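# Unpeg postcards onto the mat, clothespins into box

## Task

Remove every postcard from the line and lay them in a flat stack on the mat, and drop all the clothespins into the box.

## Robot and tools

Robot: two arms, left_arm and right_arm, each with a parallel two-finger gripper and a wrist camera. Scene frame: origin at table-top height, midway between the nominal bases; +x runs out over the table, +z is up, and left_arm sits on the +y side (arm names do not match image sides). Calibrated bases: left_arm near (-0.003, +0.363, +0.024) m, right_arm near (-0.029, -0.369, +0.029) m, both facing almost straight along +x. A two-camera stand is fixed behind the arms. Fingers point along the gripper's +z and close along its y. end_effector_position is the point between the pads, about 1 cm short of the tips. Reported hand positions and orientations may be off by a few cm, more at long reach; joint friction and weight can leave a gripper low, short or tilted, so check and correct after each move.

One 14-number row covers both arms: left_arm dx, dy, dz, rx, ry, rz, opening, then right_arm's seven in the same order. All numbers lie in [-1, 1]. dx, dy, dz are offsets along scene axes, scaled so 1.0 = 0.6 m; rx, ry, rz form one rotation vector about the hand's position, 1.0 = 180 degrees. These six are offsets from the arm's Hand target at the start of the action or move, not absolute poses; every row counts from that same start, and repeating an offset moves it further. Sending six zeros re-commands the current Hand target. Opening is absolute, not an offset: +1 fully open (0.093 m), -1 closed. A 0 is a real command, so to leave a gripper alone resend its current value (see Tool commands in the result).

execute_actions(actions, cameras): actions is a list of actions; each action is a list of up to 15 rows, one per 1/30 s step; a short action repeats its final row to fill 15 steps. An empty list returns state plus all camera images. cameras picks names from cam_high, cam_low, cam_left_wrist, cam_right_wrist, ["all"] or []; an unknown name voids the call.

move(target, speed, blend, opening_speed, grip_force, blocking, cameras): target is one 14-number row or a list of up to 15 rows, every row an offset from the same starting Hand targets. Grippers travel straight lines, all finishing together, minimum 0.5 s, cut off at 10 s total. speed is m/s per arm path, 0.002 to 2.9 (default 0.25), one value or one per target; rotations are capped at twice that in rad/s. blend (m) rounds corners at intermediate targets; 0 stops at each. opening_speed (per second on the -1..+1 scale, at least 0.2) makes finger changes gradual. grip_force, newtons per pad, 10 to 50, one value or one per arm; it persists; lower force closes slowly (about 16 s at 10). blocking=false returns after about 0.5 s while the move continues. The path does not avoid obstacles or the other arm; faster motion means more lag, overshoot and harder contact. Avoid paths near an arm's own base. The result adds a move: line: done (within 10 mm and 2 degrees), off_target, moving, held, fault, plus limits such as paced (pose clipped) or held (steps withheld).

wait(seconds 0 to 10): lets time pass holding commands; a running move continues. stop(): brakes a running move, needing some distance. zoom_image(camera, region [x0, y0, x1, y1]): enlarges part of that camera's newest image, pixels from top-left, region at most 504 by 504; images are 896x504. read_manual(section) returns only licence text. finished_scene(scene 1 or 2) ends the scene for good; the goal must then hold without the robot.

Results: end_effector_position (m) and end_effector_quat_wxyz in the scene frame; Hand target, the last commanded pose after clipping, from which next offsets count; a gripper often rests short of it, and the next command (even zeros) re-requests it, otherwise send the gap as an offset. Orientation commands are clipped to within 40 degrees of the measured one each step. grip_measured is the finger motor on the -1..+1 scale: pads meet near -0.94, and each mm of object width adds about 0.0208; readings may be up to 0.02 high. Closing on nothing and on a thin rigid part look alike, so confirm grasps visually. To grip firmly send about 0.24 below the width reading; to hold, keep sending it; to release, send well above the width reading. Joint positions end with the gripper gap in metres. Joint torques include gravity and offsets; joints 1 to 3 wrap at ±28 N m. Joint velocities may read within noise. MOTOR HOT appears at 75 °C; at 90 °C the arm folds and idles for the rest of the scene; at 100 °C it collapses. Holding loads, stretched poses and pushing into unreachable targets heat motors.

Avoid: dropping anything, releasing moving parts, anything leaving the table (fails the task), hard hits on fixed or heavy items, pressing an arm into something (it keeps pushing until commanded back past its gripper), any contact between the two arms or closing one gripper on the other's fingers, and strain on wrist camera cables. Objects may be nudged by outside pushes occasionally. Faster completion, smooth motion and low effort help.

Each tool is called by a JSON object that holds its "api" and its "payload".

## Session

Solved. Scene 2.

{"api": "execute_actions", "payload": {"actions": []}}

Scene clock: 0.00 s.
left_arm: end_effector_position=(+0.3800, +0.3566, +0.1161) grip_measured=+1.000 end_effector_quat_wxyz=(+0.575, +0.007, +0.817, +0.038) | right_arm: end_effector_position=(+0.3525, -0.4036, +0.1106) grip_measured=+1.000 end_effector_quat_wxyz=(+0.575, +0.067, +0.814, -0.040)
Joint positions: left_arm=[-0.076 1.521 0.338 0.838 -0.119 0.032 0.093] | right_arm=[-0.05 1.58 0.322 0.914 0.097 0.047 0.093]
Joint velocities: within noise
Joint torques (N m): no reading
Heat: left arm: 36 °C; right arm: 33 °C.
Hand target: left_arm +0.3857, +0.3550, +0.1296; +0.592, +0.010, +0.805, +0.036 | right_arm +0.3584, -0.4047, +0.1253; +0.594, +0.070, +0.801, -0.040
Tool commands: left_gripper/opening=+1.0 right_gripper/opening=+1.0

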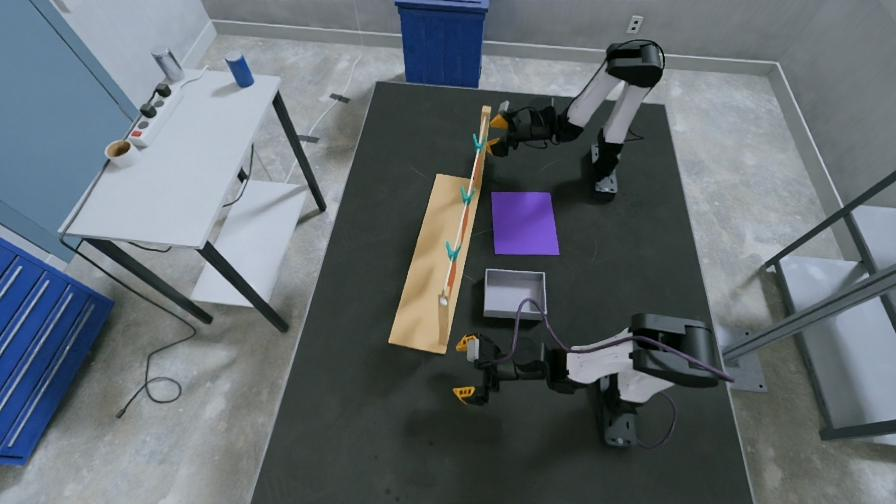

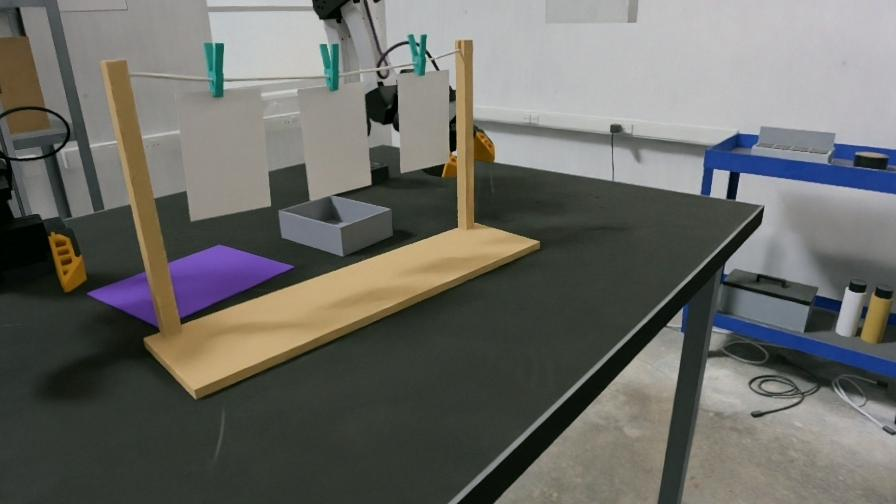

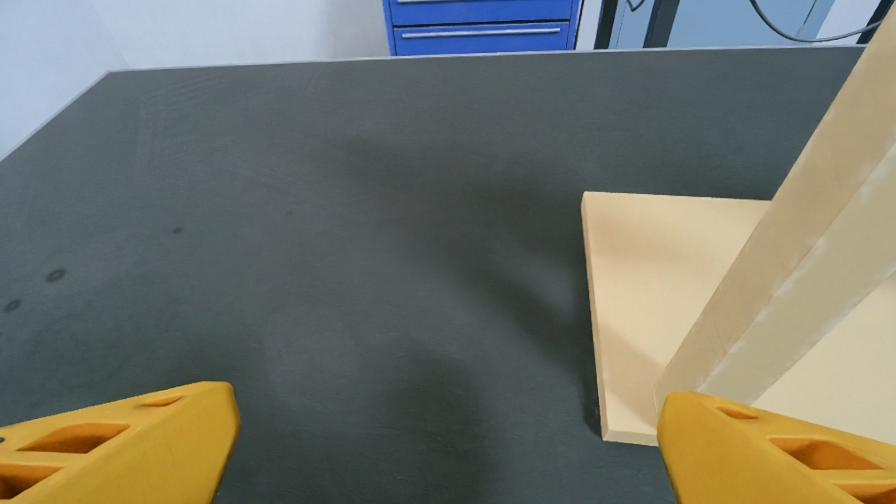

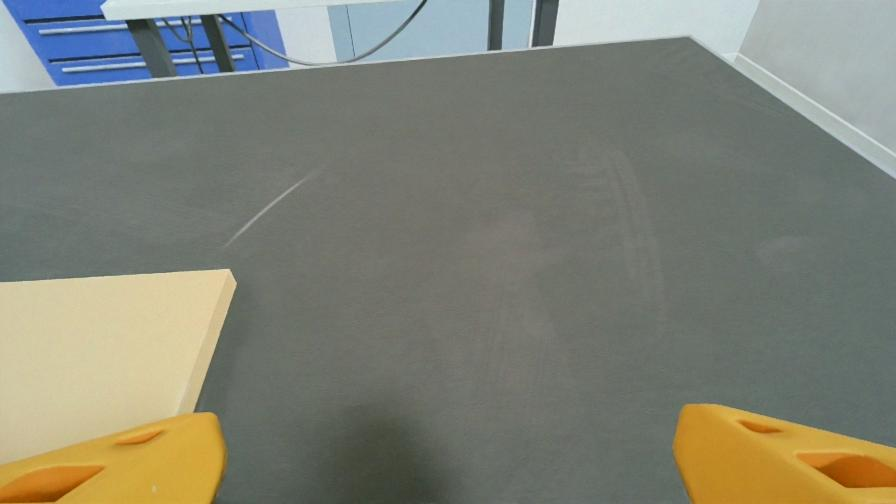

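{"api": "move", "payload": {"target": [[-0.2,0,0,0,0,0,0.5,-0.2,0,0,0,0,0,0.5],[-0.31,-0.12,0.383,0,-0.111,0,0.5,-0.263,0.15,0.392,0,-0.111,0,0.5]], "blend": 0.03, "cameras": ["all"]}}

Scene clock: 3.20 s.
left_arm: end_effector_position=(+0.1992, +0.2800, +0.3394) grip_measured=+0.502 end_effector_quat_wxyz=(+0.710, +0.038, +0.700, +0.059) | right_arm: end_effector_position=(+0.2008, -0.3119, +0.3453) grip_measured=+0.502 end_effector_quat_wxyz=(+0.718, +0.066, +0.692, -0.028)
Joint positions: left_arm=[-1.214 0.446 0.533 -0.038 -1.237 0.184 0.069] | right_arm=[0.901 0.476 0.522 0.02 1.035 0 0.069]
Joint torques (N m): left_arm=[-0.61 1.89 9.2 2.17 -0.15 0.16] | right_arm=[0.42 1.84 9.59 1.86 0.14 -0.11]
Heat: left arm: 37 °C; right arm: 34 °C.
Hand target: left_arm +0.1997, +0.2830, +0.3594; +0.723, +0.003, +0.690, +0.037 | right_arm +0.2006, -0.3147, +0.3605; +0.724, +0.076, +0.686, -0.027
Off the commanded pose: left_arm 0.020 m, 5 deg | right_arm 0.015 m, 2 deg.
move: off_target (left_arm, right_arm)

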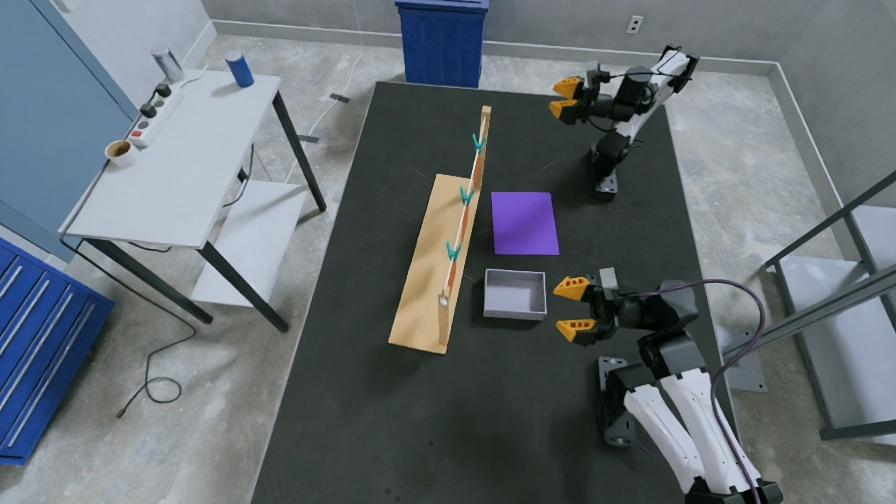

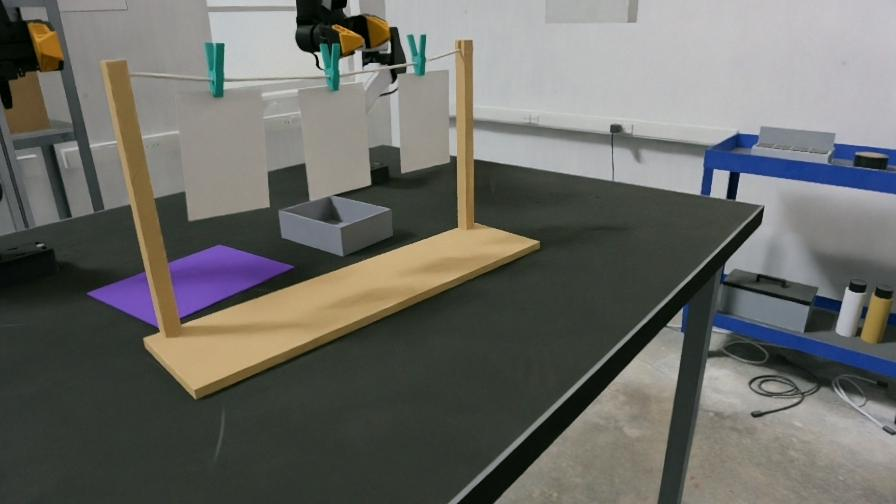

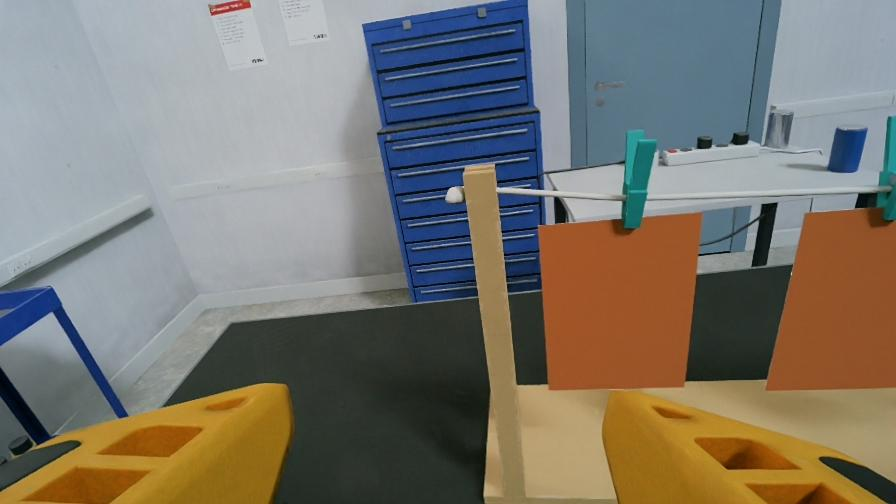

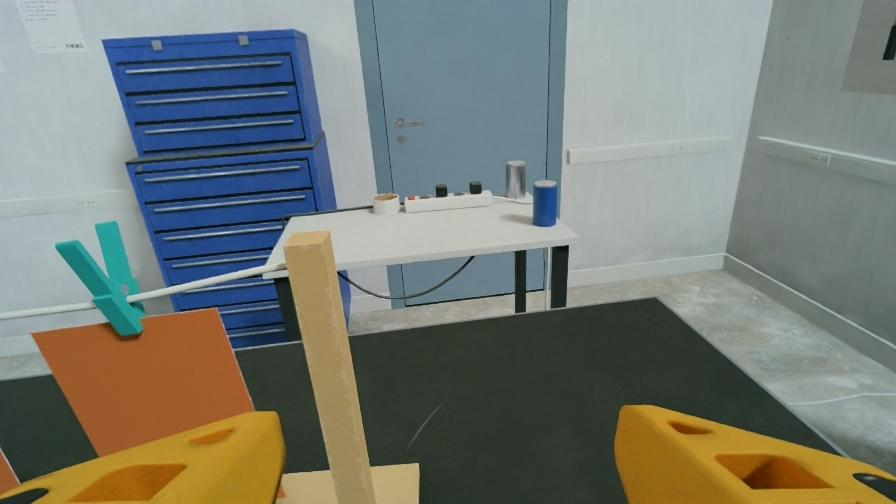

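{"api": "move", "payload": {"target": [0.083,-0.372,-0.12,0,0,-0.278,0.2,-0.1,-0.05,0.08,0,0,0,0.5], "cameras": ["all"]}}

Scene clock: 9.10 s.
left_arm: end_effector_position=(+0.2447, +0.0620, +0.2572) grip_measured=+0.202 end_effector_quat_wxyz=(+0.636, +0.315, +0.657, -0.252) | right_arm: end_effector_position=(+0.1452, -0.3357, +0.3947) grip_measured=+0.502 end_effector_quat_wxyz=(+0.708, +0.038, +0.704, -0.037)
Joint positions: left_arm=[-0.935 1.19 0.496 0.63 -0.105 0.064 0.055] | right_arm=[1.444 0.342 0.693 -0.053 1.551 -0.296 0.069]
Joint torques (N m): left_arm=[0.27 -2.35 8.25 2.93 0.1 -0.02] | right_arm=[0.59 2.28 8.17 1.7 0.04 -0.11]
Heat: left arm: 39 °C; right arm: 35 °C.
Hand target: left_arm +0.2495, +0.0598, +0.2874; +0.670, +0.295, +0.624, -0.272 | right_arm +0.1406, -0.3447, +0.4085; +0.724, +0.076, +0.686, -0.027
Off the commanded pose: left_arm 0.031 m, 6 deg | right_arm 0.017 m, 5 deg.
joint sent to its limit (right arm) — joint 5 (wrist yaw), upper limit. The joint targets are off in position and orientation.
move: off_target (left_arm, right_arm)

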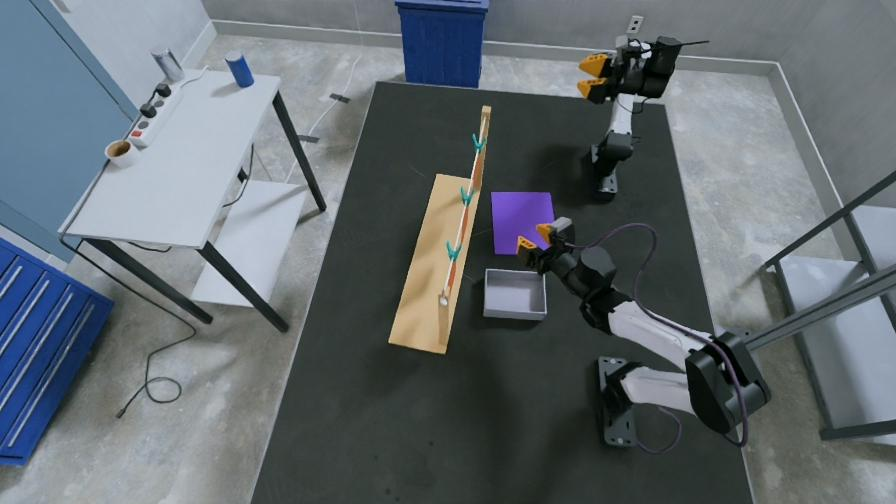

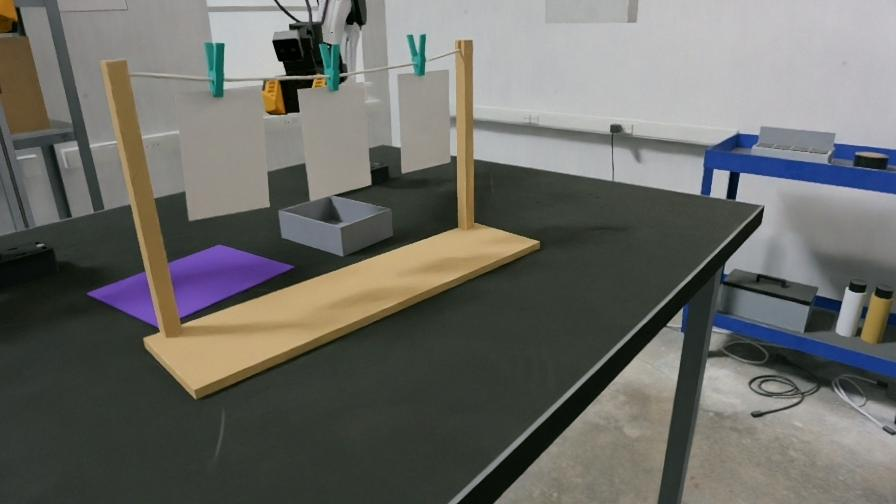

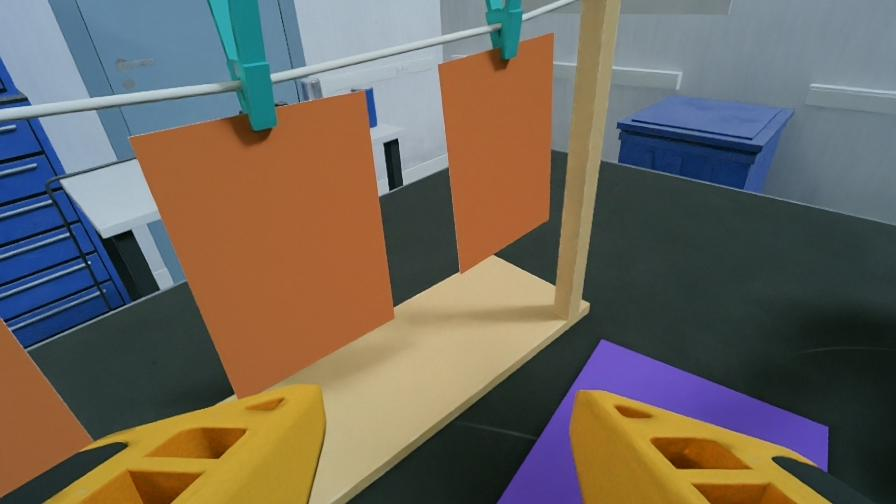

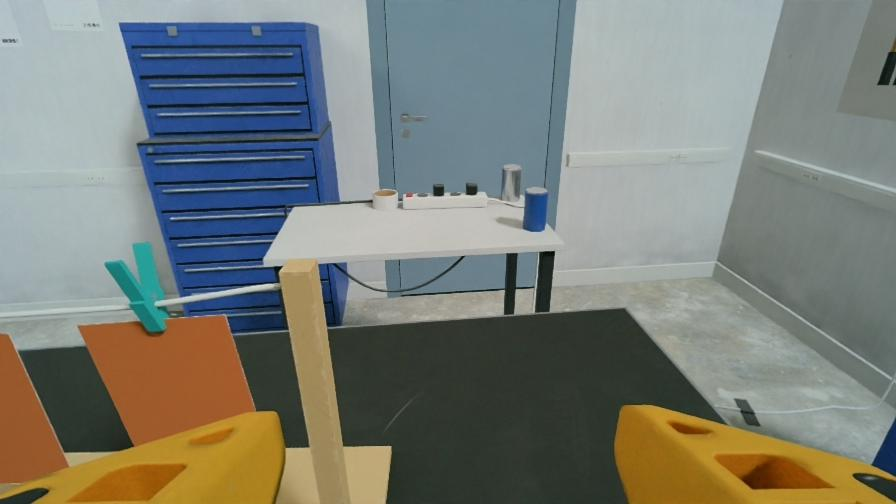

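{"api": "move", "payload": {"target": [0,0,0.08,0.163,0.15,0.015,0.2,0.06,0.12,0,0,0.33,0,0.5], "cameras": ["cam_high","cam_left_wrist","cam_right_wrist"]}}

Scene clock: 13.00 s.
left_arm: end_effector_position=(+0.2488, +0.0574, +0.3205) grip_measured=+0.202 end_effector_quat_wxyz=(+0.412, +0.380, +0.814, -0.153) | right_arm: end_effector_position=(+0.1767, -0.2647, +0.3955) grip_measured=+0.502 end_effector_quat_wxyz=(+0.689, +0.017, +0.707, -0.159)
Joint positions: left_arm=[-0.935 1.358 1.414 -0.72 -0.108 -0.004 0.055] | right_arm=[1.287 0.793 0.821 -0.054 1.54 -0.177 0.069]
Joint torques (N m): left_arm=[-1.11 -3.52 10.88 1.42 -0.22 -0.08] | right_arm=[-0.32 -0.21 9.55 1.22 0.01 0.11]
Heat: left arm: 40 °C; right arm: 36 °C.
Hand target: left_arm +0.2495, +0.0598, +0.3354; +0.418, +0.368, +0.816, -0.152 | right_arm +0.1766, -0.2727, +0.4085; +0.413, +0.047, +0.905, -0.090
Off the commanded pose: left_arm 0.015 m, 2 deg | right_arm 0.015 m, 56 deg; orientation clipped.
move: off_target (left_arm, right_arm); limits=paced
Images, in order (width x height): cam_high 896x504, cam_left_wrist 896x504, cam_right_wrist 896x504.

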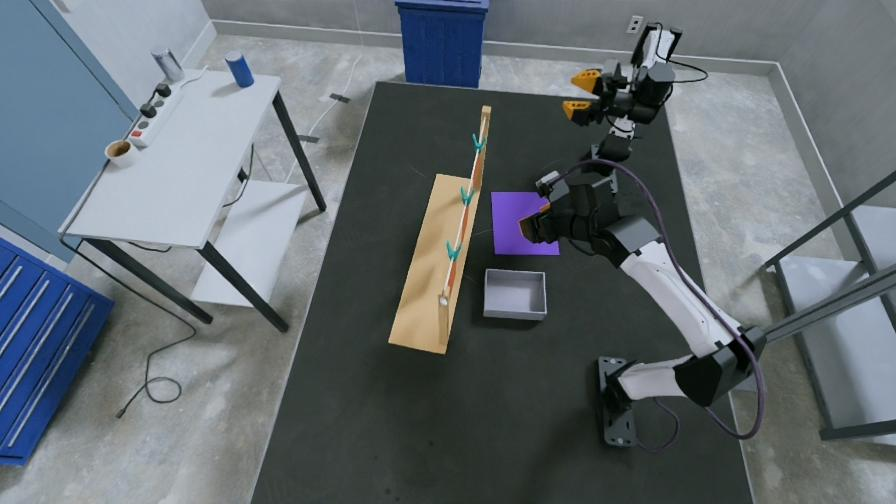

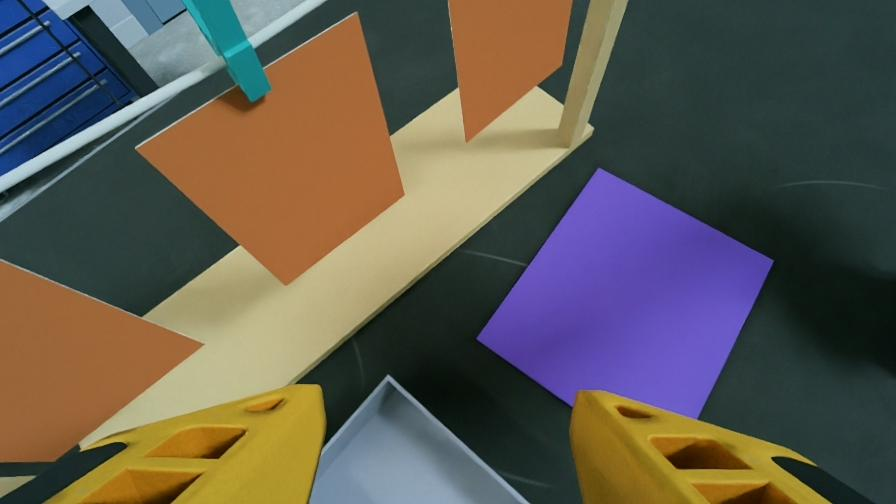

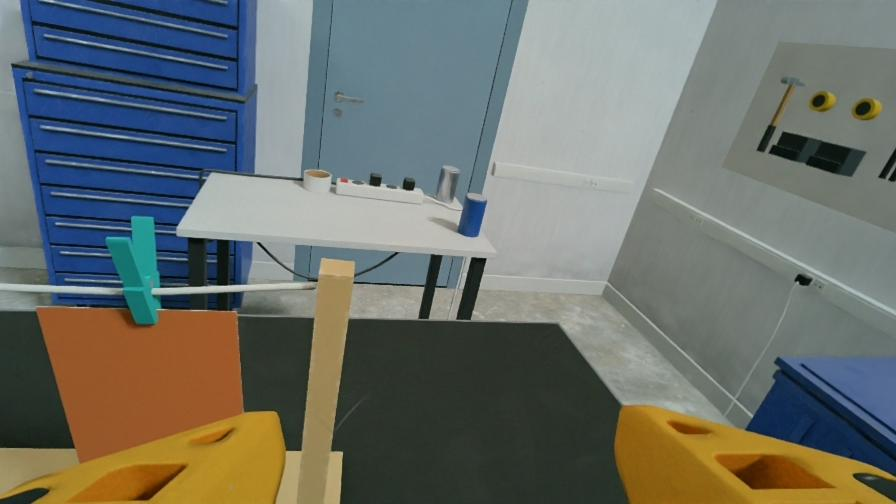

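{"api": "move", "payload": {"target": [0.1425,-0.153,-0.167,-0.172,-0.116,-0.05,-0.1,0,0,0,0,0,0,0.2], "cameras": ["cam_left_wrist","cam_right_wrist"]}}

Scene clock: 17.63 s.
left_arm: end_effector_position=(+0.3297, -0.0335, +0.2186) grip_measured=-0.098 end_effector_quat_wxyz=(+0.599, +0.342, +0.650, -0.319) | right_arm: end_effector_position=(+0.1767, -0.2647, +0.3953) grip_measured=+0.202 end_effector_quat_wxyz=(+0.689, +0.016, +0.707, -0.160)
Joint positions: left_arm=[-0.832 1.8 0.887 0.832 0.147 0.006 0.041] | right_arm=[1.287 0.793 0.821 -0.056 1.54 -0.177 0.055]
Joint torques (N m): left_arm=[0.17 -6.06 6.01 2.85 0.01 -0.02] | right_arm=[-0.42 -0.2 9.59 1.22 0.02 0.12]
Heat: left arm: 41 °C; right arm: 36 °C.
Hand target: left_arm +0.3350, -0.0320, +0.2352; +0.627, +0.327, +0.628, -0.326 | right_arm +0.1766, -0.2727, +0.4085; +0.413, +0.047, +0.905, -0.090
Off the commanded pose: left_arm 0.018 m, 5 deg | right_arm 0.015 m, 40 deg; orientation clipped.
move: off_target (left_arm, right_arm); limits=paced
Images, in order (width x height): cam_left_wrist 896x504, cam_right_wrist 896x504.

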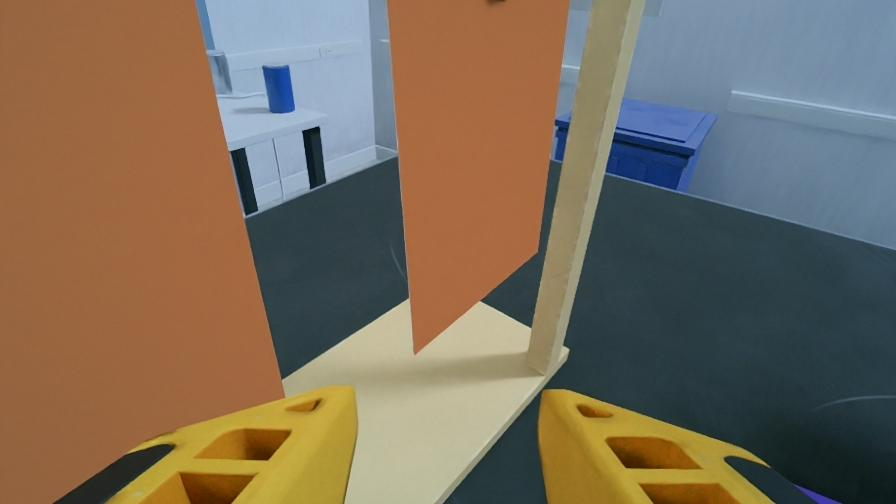

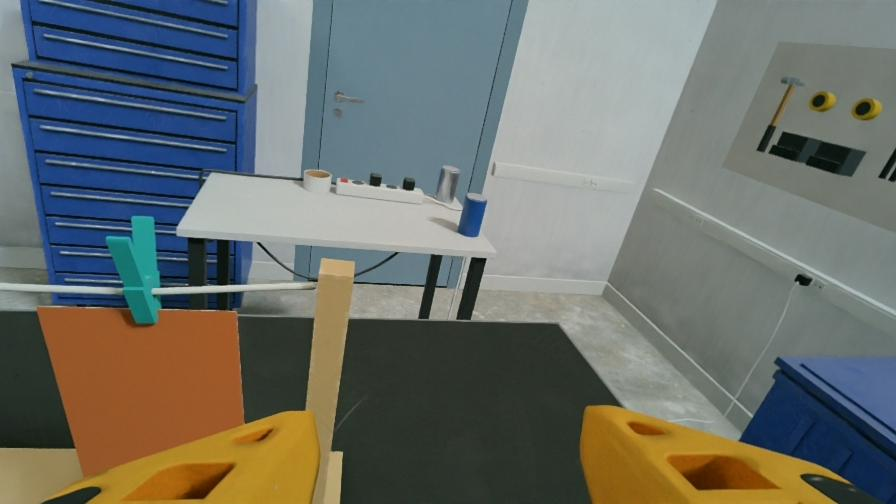

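{"api": "move", "payload": {"target": [0.0975,-0.1225,-0.015,0,0,0,-0.1,0,0,0,0,0,0,0.2], "speed": 0.1, "cameras": ["cam_left_wrist","cam_high","cam_low"]}}

Scene clock: 19.57 s.
left_arm: end_effector_position=(+0.3891, -0.0980, +0.2186) grip_measured=-0.098 end_effector_quat_wxyz=(+0.624, +0.332, +0.626, -0.329) | right_arm: end_effector_position=(+0.1767, -0.2647, +0.3953) grip_measured=+0.202 end_effector_quat_wxyz=(+0.689, +0.016, +0.707, -0.160)
Joint positions: left_arm=[-0.832 2.116 1.269 0.841 0.147 0.004 0.041] | right_arm=[1.287 0.793 0.821 -0.056 1.54 -0.177 0.055]
Joint torques (N m): left_arm=[-0.96 -8.28 9.94 1.76 -0.19 -0.03] | right_arm=[-0.35 -0.2 9.57 1.21 0.01 0.13]
Heat: left arm: 42 °C; right arm: 37 °C.
Hand target: left_arm +0.3935, -0.1055, +0.2262; +0.627, +0.327, +0.628, -0.326 | right_arm +0.1766, -0.2727, +0.4085; +0.413, +0.047, +0.905, -0.090
Off the commanded pose: left_arm 0.012 m, 1 deg | right_arm 0.015 m, 40 deg.
move: off_target (left_arm, right_arm); limits=paced
Images, in order (width x height): cam_high 896x504, cam_low 896x504, cam_left_wrist 896x504.

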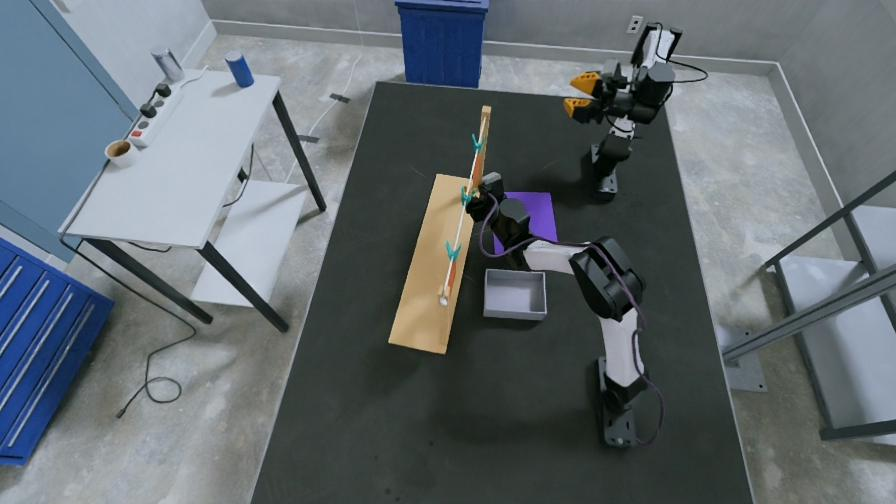

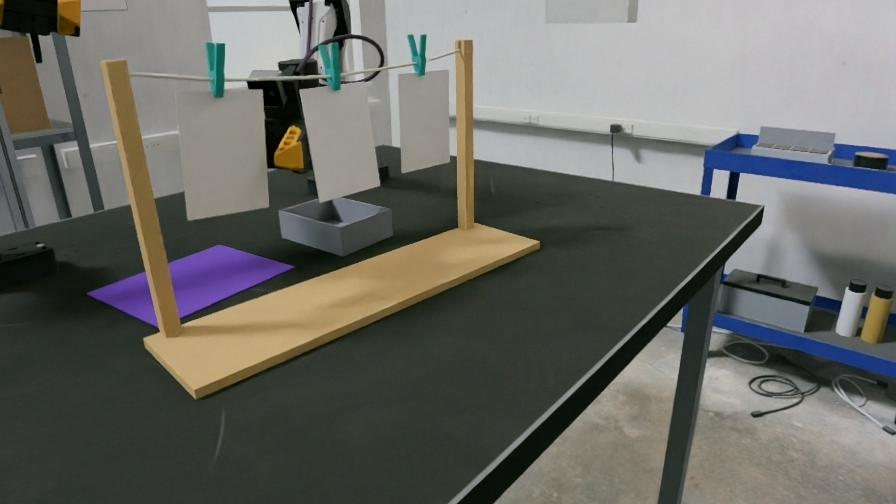

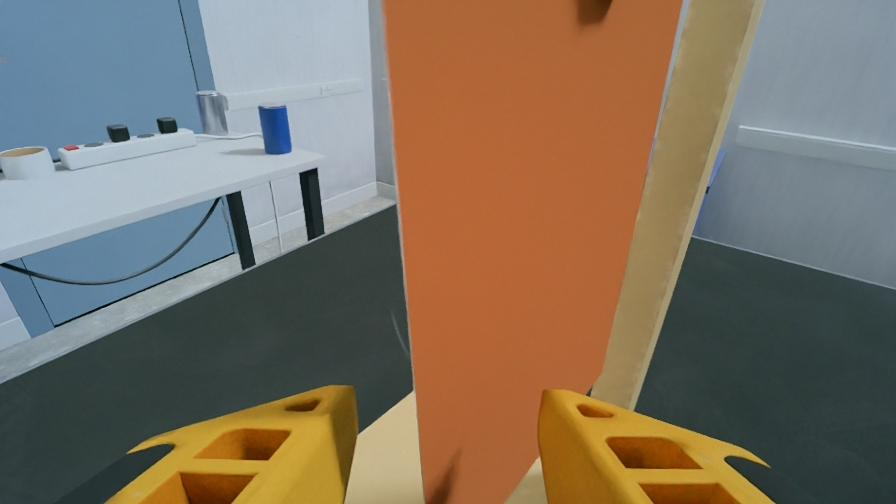

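{"api": "move", "payload": {"target": [0,0,0,0,0,0,-1,0,0,0,0,0,0,0.2], "opening_speed": 0.8, "cameras": ["cam_left_wrist","cam_low"]}}

Scene clock: 21.50 s.
left_arm: end_effector_position=(+0.3846, -0.1027, +0.2206) grip_measured=-0.978 end_effector_quat_wxyz=(+0.624, +0.335, +0.623, -0.333) | right_arm: end_effector_position=(+0.1767, -0.2647, +0.3953) grip_measured=+0.202 end_effector_quat_wxyz=(+0.689, +0.016, +0.707, -0.160)
Joint positions: left_arm=[-0.843 2.116 1.274 0.841 0.147 0.004 0] | right_arm=[1.287 0.793 0.821 -0.056 1.54 -0.177 0.055]
Joint torques (N m): left_arm=[-0.68 -8.25 9.63 1.76 -0.21 -0.02] | right_arm=[-0.39 -0.2 9.58 1.21 0.01 0.14]
Heat: left arm: 42 °C; right arm: 37 °C.
Hand target: left_arm +0.3935, -0.1055, +0.2262; +0.627, +0.327, +0.628, -0.326 | right_arm +0.1766, -0.2727, +0.4085; +0.413, +0.047, +0.905, -0.090
Off the commanded pose: left_arm 0.011 m, 1 deg | right_arm 0.015 m, 40 deg.
move: off_target (left_arm, right_arm); limits=paced
Images, in order (width x height): cam_low 896x504, cam_left_wrist 896x504.

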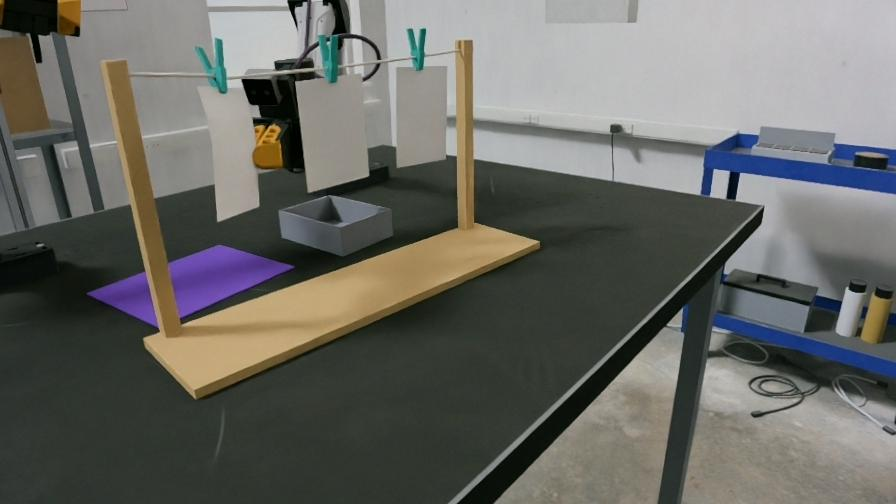

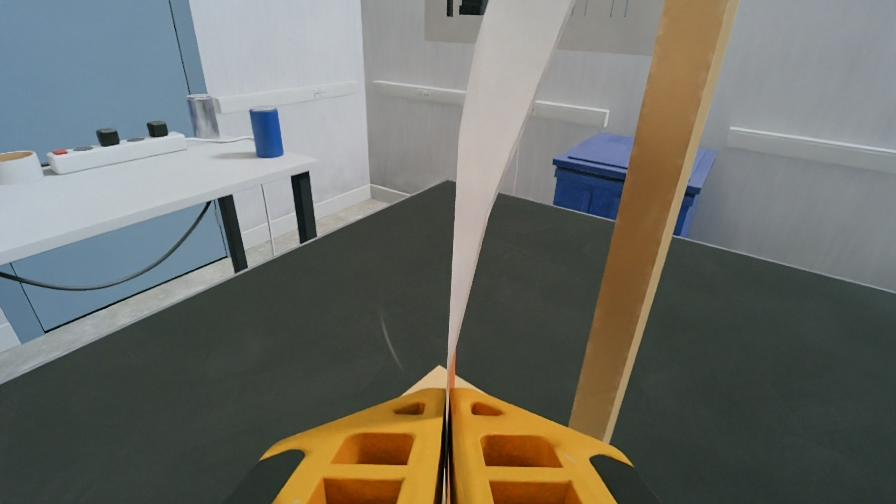

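{"api": "move", "payload": {"target": [-0.025,0,0,0,0,-0.122,-1,0.05,-0.05,0.05,0,0,0,0.2], "speed": 0.1, "cameras": ["cam_left_wrist","cam_low","cam_high"]}}

Scene clock: 26.23 s.
left_arm: end_effector_position=(+0.3672, -0.1044, +0.2183) grip_measured=-0.978 end_effector_quat_wxyz=(+0.549, +0.444, +0.552, -0.443) | right_arm: end_effector_position=(+0.2121, -0.3010, +0.4332) grip_measured=+0.202 end_effector_quat_wxyz=(+0.447, +0.040, +0.890, -0.076)
Joint positions: left_arm=[-0.743 2.158 1.337 0.815 0.619 0.001 0] | right_arm=[0.729 1.26 1.908 -1.541 0.713 0.558 0.055]
Joint torques (N m): left_arm=[0.18 -8.58 9.98 1.6 0.04 0.01] | right_arm=[-0.25 -1.31 6.84 1.29 0.07 -0.11]
Heat: left arm: 43 °C; right arm: 37 °C.
Hand target: left_arm +0.3785, -0.1055, +0.2262; +0.553, +0.440, +0.554, -0.440 | right_arm +0.2066, -0.3027, +0.4385; +0.413, +0.047, +0.905, -0.090
Off the commanded pose: left_arm 0.014 m, 1 deg | right_arm 0.008 m, 5 deg.
joint sent to its limit (right arm) — joint 4 (wrist pitch), lower limit. The joint targets are off in position and orientation.
move: off_target (left_arm, right_arm)
Images, in order (width x height): cam_high 896x504, cam_low 896x504, cam_left_wrist 896x504.

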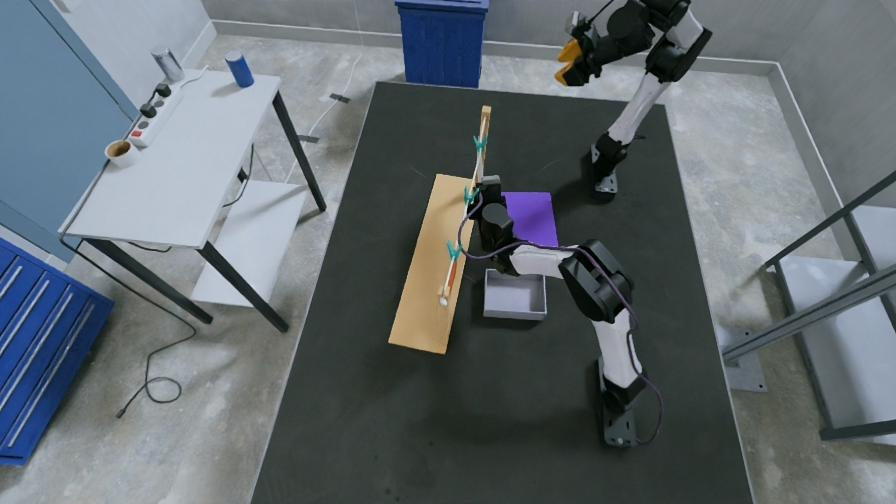

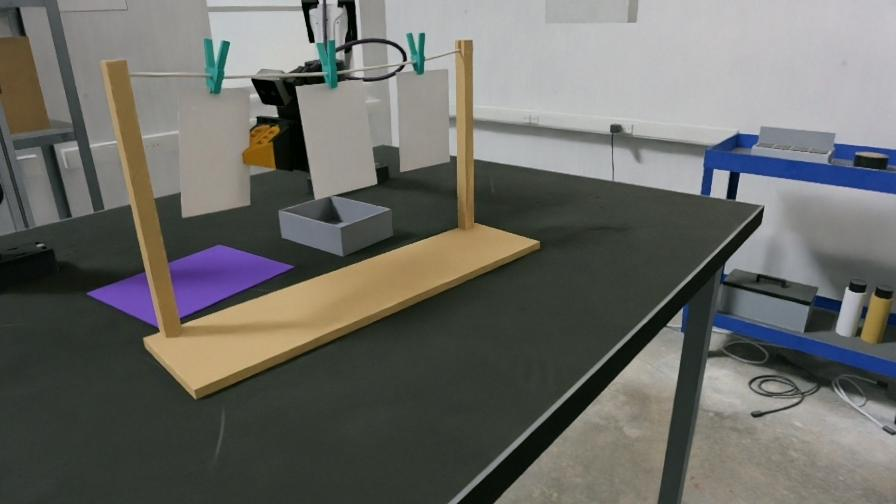

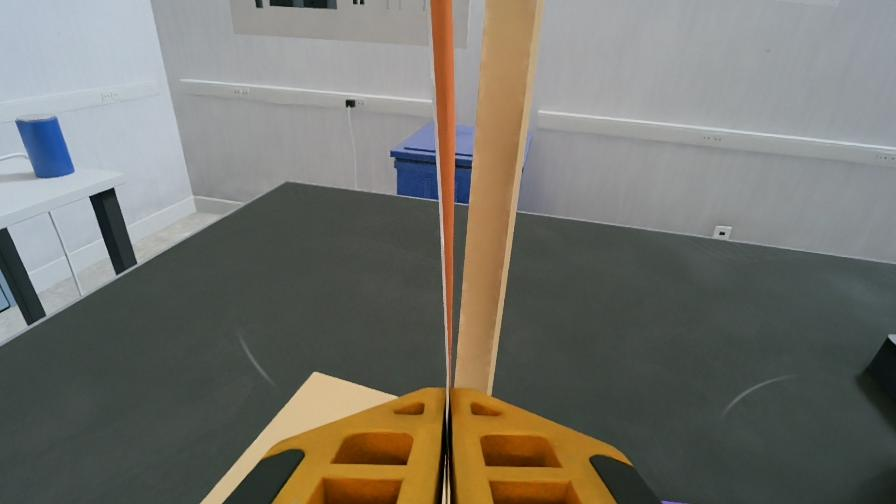

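{"api": "move", "payload": {"target": [0,0,0,0,0,0,-1,0.2,0.09,0.03,0.013,-0.028,0.56,0.2], "cameras": ["cam_right_wrist","cam_low","cam_high"]}}

Scene clock: 31.47 s.
left_arm: end_effector_position=(+0.3672, -0.1044, +0.2183) grip_measured=-0.978 end_effector_quat_wxyz=(+0.549, +0.444, +0.552, -0.443) | right_arm: end_effector_position=(+0.3341, -0.2479, +0.4436) grip_measured=+0.202 end_effector_quat_wxyz=(+0.481, -0.573, +0.625, +0.224)
Joint positions: left_arm=[-0.743 2.158 1.337 0.815 0.619 0.001 0] | right_arm=[-0.064 1.835 2.396 -1.544 -1.017 -1.212 0.055]
Joint torques (N m): left_arm=[0.2 -8.53 9.96 1.6 0.04 0.02] | right_arm=[-0.18 -6.43 7.06 1.05 -0.79 -0.14]
Heat: left arm: 44 °C; right arm: 37 °C.
Hand target: left_arm +0.3785, -0.1055, +0.2262; +0.553, +0.440, +0.554, -0.440 | right_arm +0.3266, -0.2487, +0.4565; -0.366, +0.656, -0.598, -0.278
Off the commanded pose: left_arm 0.014 m, 1 deg | right_arm 0.015 m, 18 deg.
joint sent to its limit (right arm) — joint 4 (wrist pitch), lower limit. The joint targets are off in position and orientation.
move: off_target (left_arm, right_arm)
Images, in order (width x height): cam_high 896x504, cam_low 896x504, cam_right_wrist 896x504.

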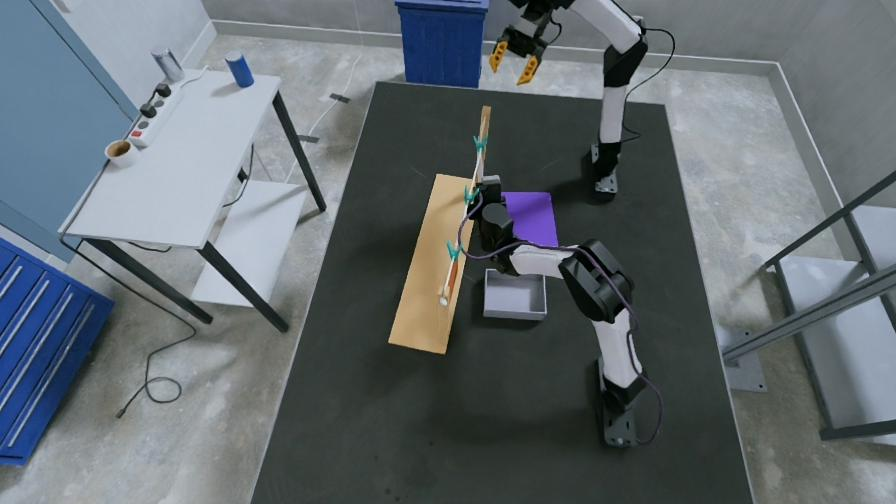

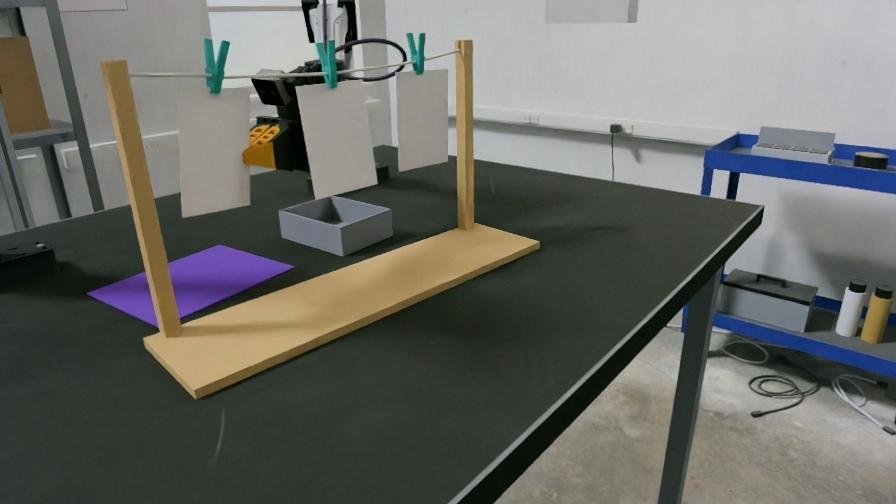

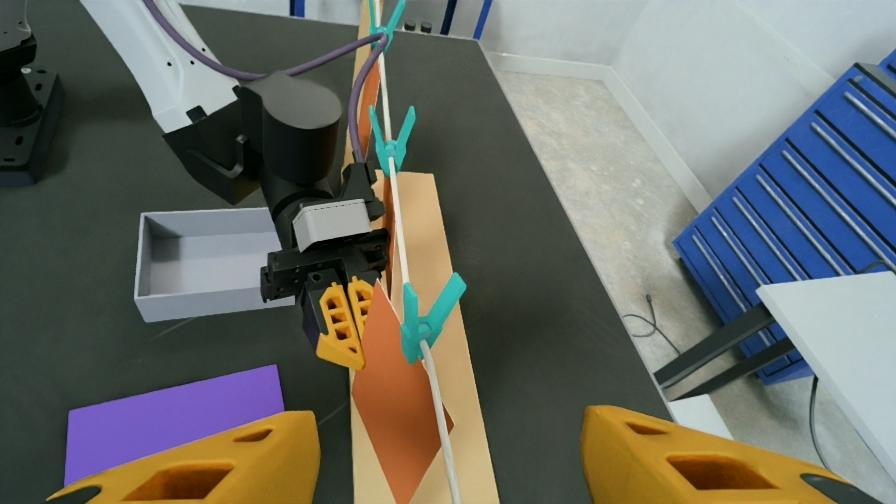

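{"api": "move", "payload": {"target": [0,0,0,0,0,0,-1,0.04,0.094,-0.089,0,0,0,0.2], "speed": 0.12, "cameras": ["cam_right_wrist"]}}

Scene clock: 34.17 s.
left_arm: end_effector_position=(+0.3672, -0.1044, +0.2183) grip_measured=-0.978 end_effector_quat_wxyz=(+0.549, +0.444, +0.552, -0.443) | right_arm: end_effector_position=(+0.3535, -0.1891, +0.3950) grip_measured=+0.202 end_effector_quat_wxyz=(-0.418, +0.614, -0.610, -0.276)
Joint positions: left_arm=[-0.743 2.158 1.337 0.815 0.619 0.001 0] | right_arm=[0.102 1.988 2.439 -1.545 -0.974 -1.218 0.055]
Joint torques (N m): left_arm=[0.2 -8.54 9.98 1.6 0.04 0.02] | right_arm=[0.44 -7.92 7.71 0.94 -0.22 -0.11]
Heat: left arm: 45 °C; right arm: 38 °C.
Hand target: left_arm +0.3785, -0.1055, +0.2262; +0.553, +0.440, +0.554, -0.440 | right_arm +0.3506, -0.1923, +0.4031; -0.366, +0.656, -0.598, -0.278
Off the commanded pose: left_arm 0.014 m, 1 deg | right_arm 0.009 m, 8 deg.
joint sent to its limit (right arm) — joint 4 (wrist pitch), lower limit. The joint targets are off in position and orientation.
move: off_target (left_arm, right_arm)
Images, in order (width x height): cam_right_wrist 896x504.

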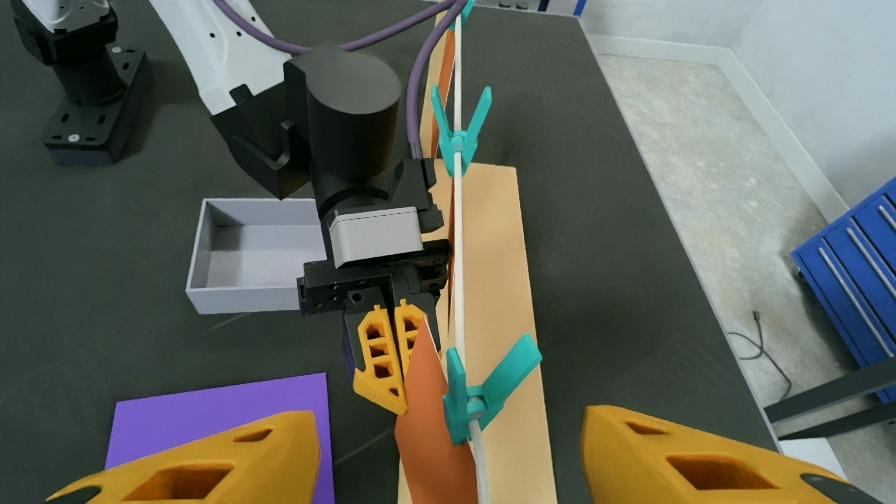

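{"api": "move", "payload": {"target": [[0,0,0,0,0,0,-1,0.022,-0.002,0.003,0,0,0,0.2],[0,0,0,0,0,0,-1,0.031,0.03,-0.035,0,0,0,0.2]], "speed": 0.1, "blend": 0.01, "cameras": ["cam_right_wrist"]}}

Scene clock: 36.23 s.
left_arm: end_effector_position=(+0.3672, -0.1044, +0.2183) grip_measured=-0.978 end_effector_quat_wxyz=(+0.549, +0.444, +0.552, -0.443) | right_arm: end_effector_position=(+0.3725, -0.1705, +0.3725) grip_measured=+0.202 end_effector_quat_wxyz=(-0.399, +0.627, -0.607, -0.282)
Joint positions: left_arm=[-0.743 2.158 1.337 0.815 0.619 0.001 0] | right_arm=[0.146 2.099 2.527 -1.547 -0.951 -1.218 0.055]
Joint torques (N m): left_arm=[0.21 -8.51 9.96 1.61 0.04 0.01] | right_arm=[0.21 -9.18 7.62 0.93 -0.21 -0.08]
Heat: left arm: 45 °C; right arm: 38 °C.
Hand target: left_arm +0.3785, -0.1055, +0.2262; +0.553, +0.440, +0.554, -0.440 | right_arm +0.3692, -0.1743, +0.3821; -0.366, +0.656, -0.598, -0.278
Off the commanded pose: left_arm 0.014 m, 1 deg | right_arm 0.011 m, 5 deg.
joint sent to its limit (right arm) — joint 4 (wrist pitch), lower limit. The joint targets are off in position and orientation.
move: off_target (left_arm, right_arm)
Images, in order (width x height): cam_right_wrist 896x504.

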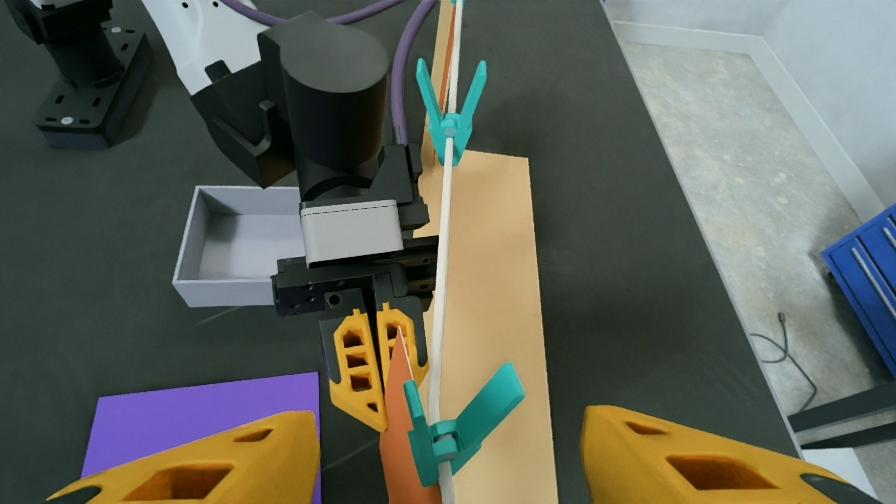

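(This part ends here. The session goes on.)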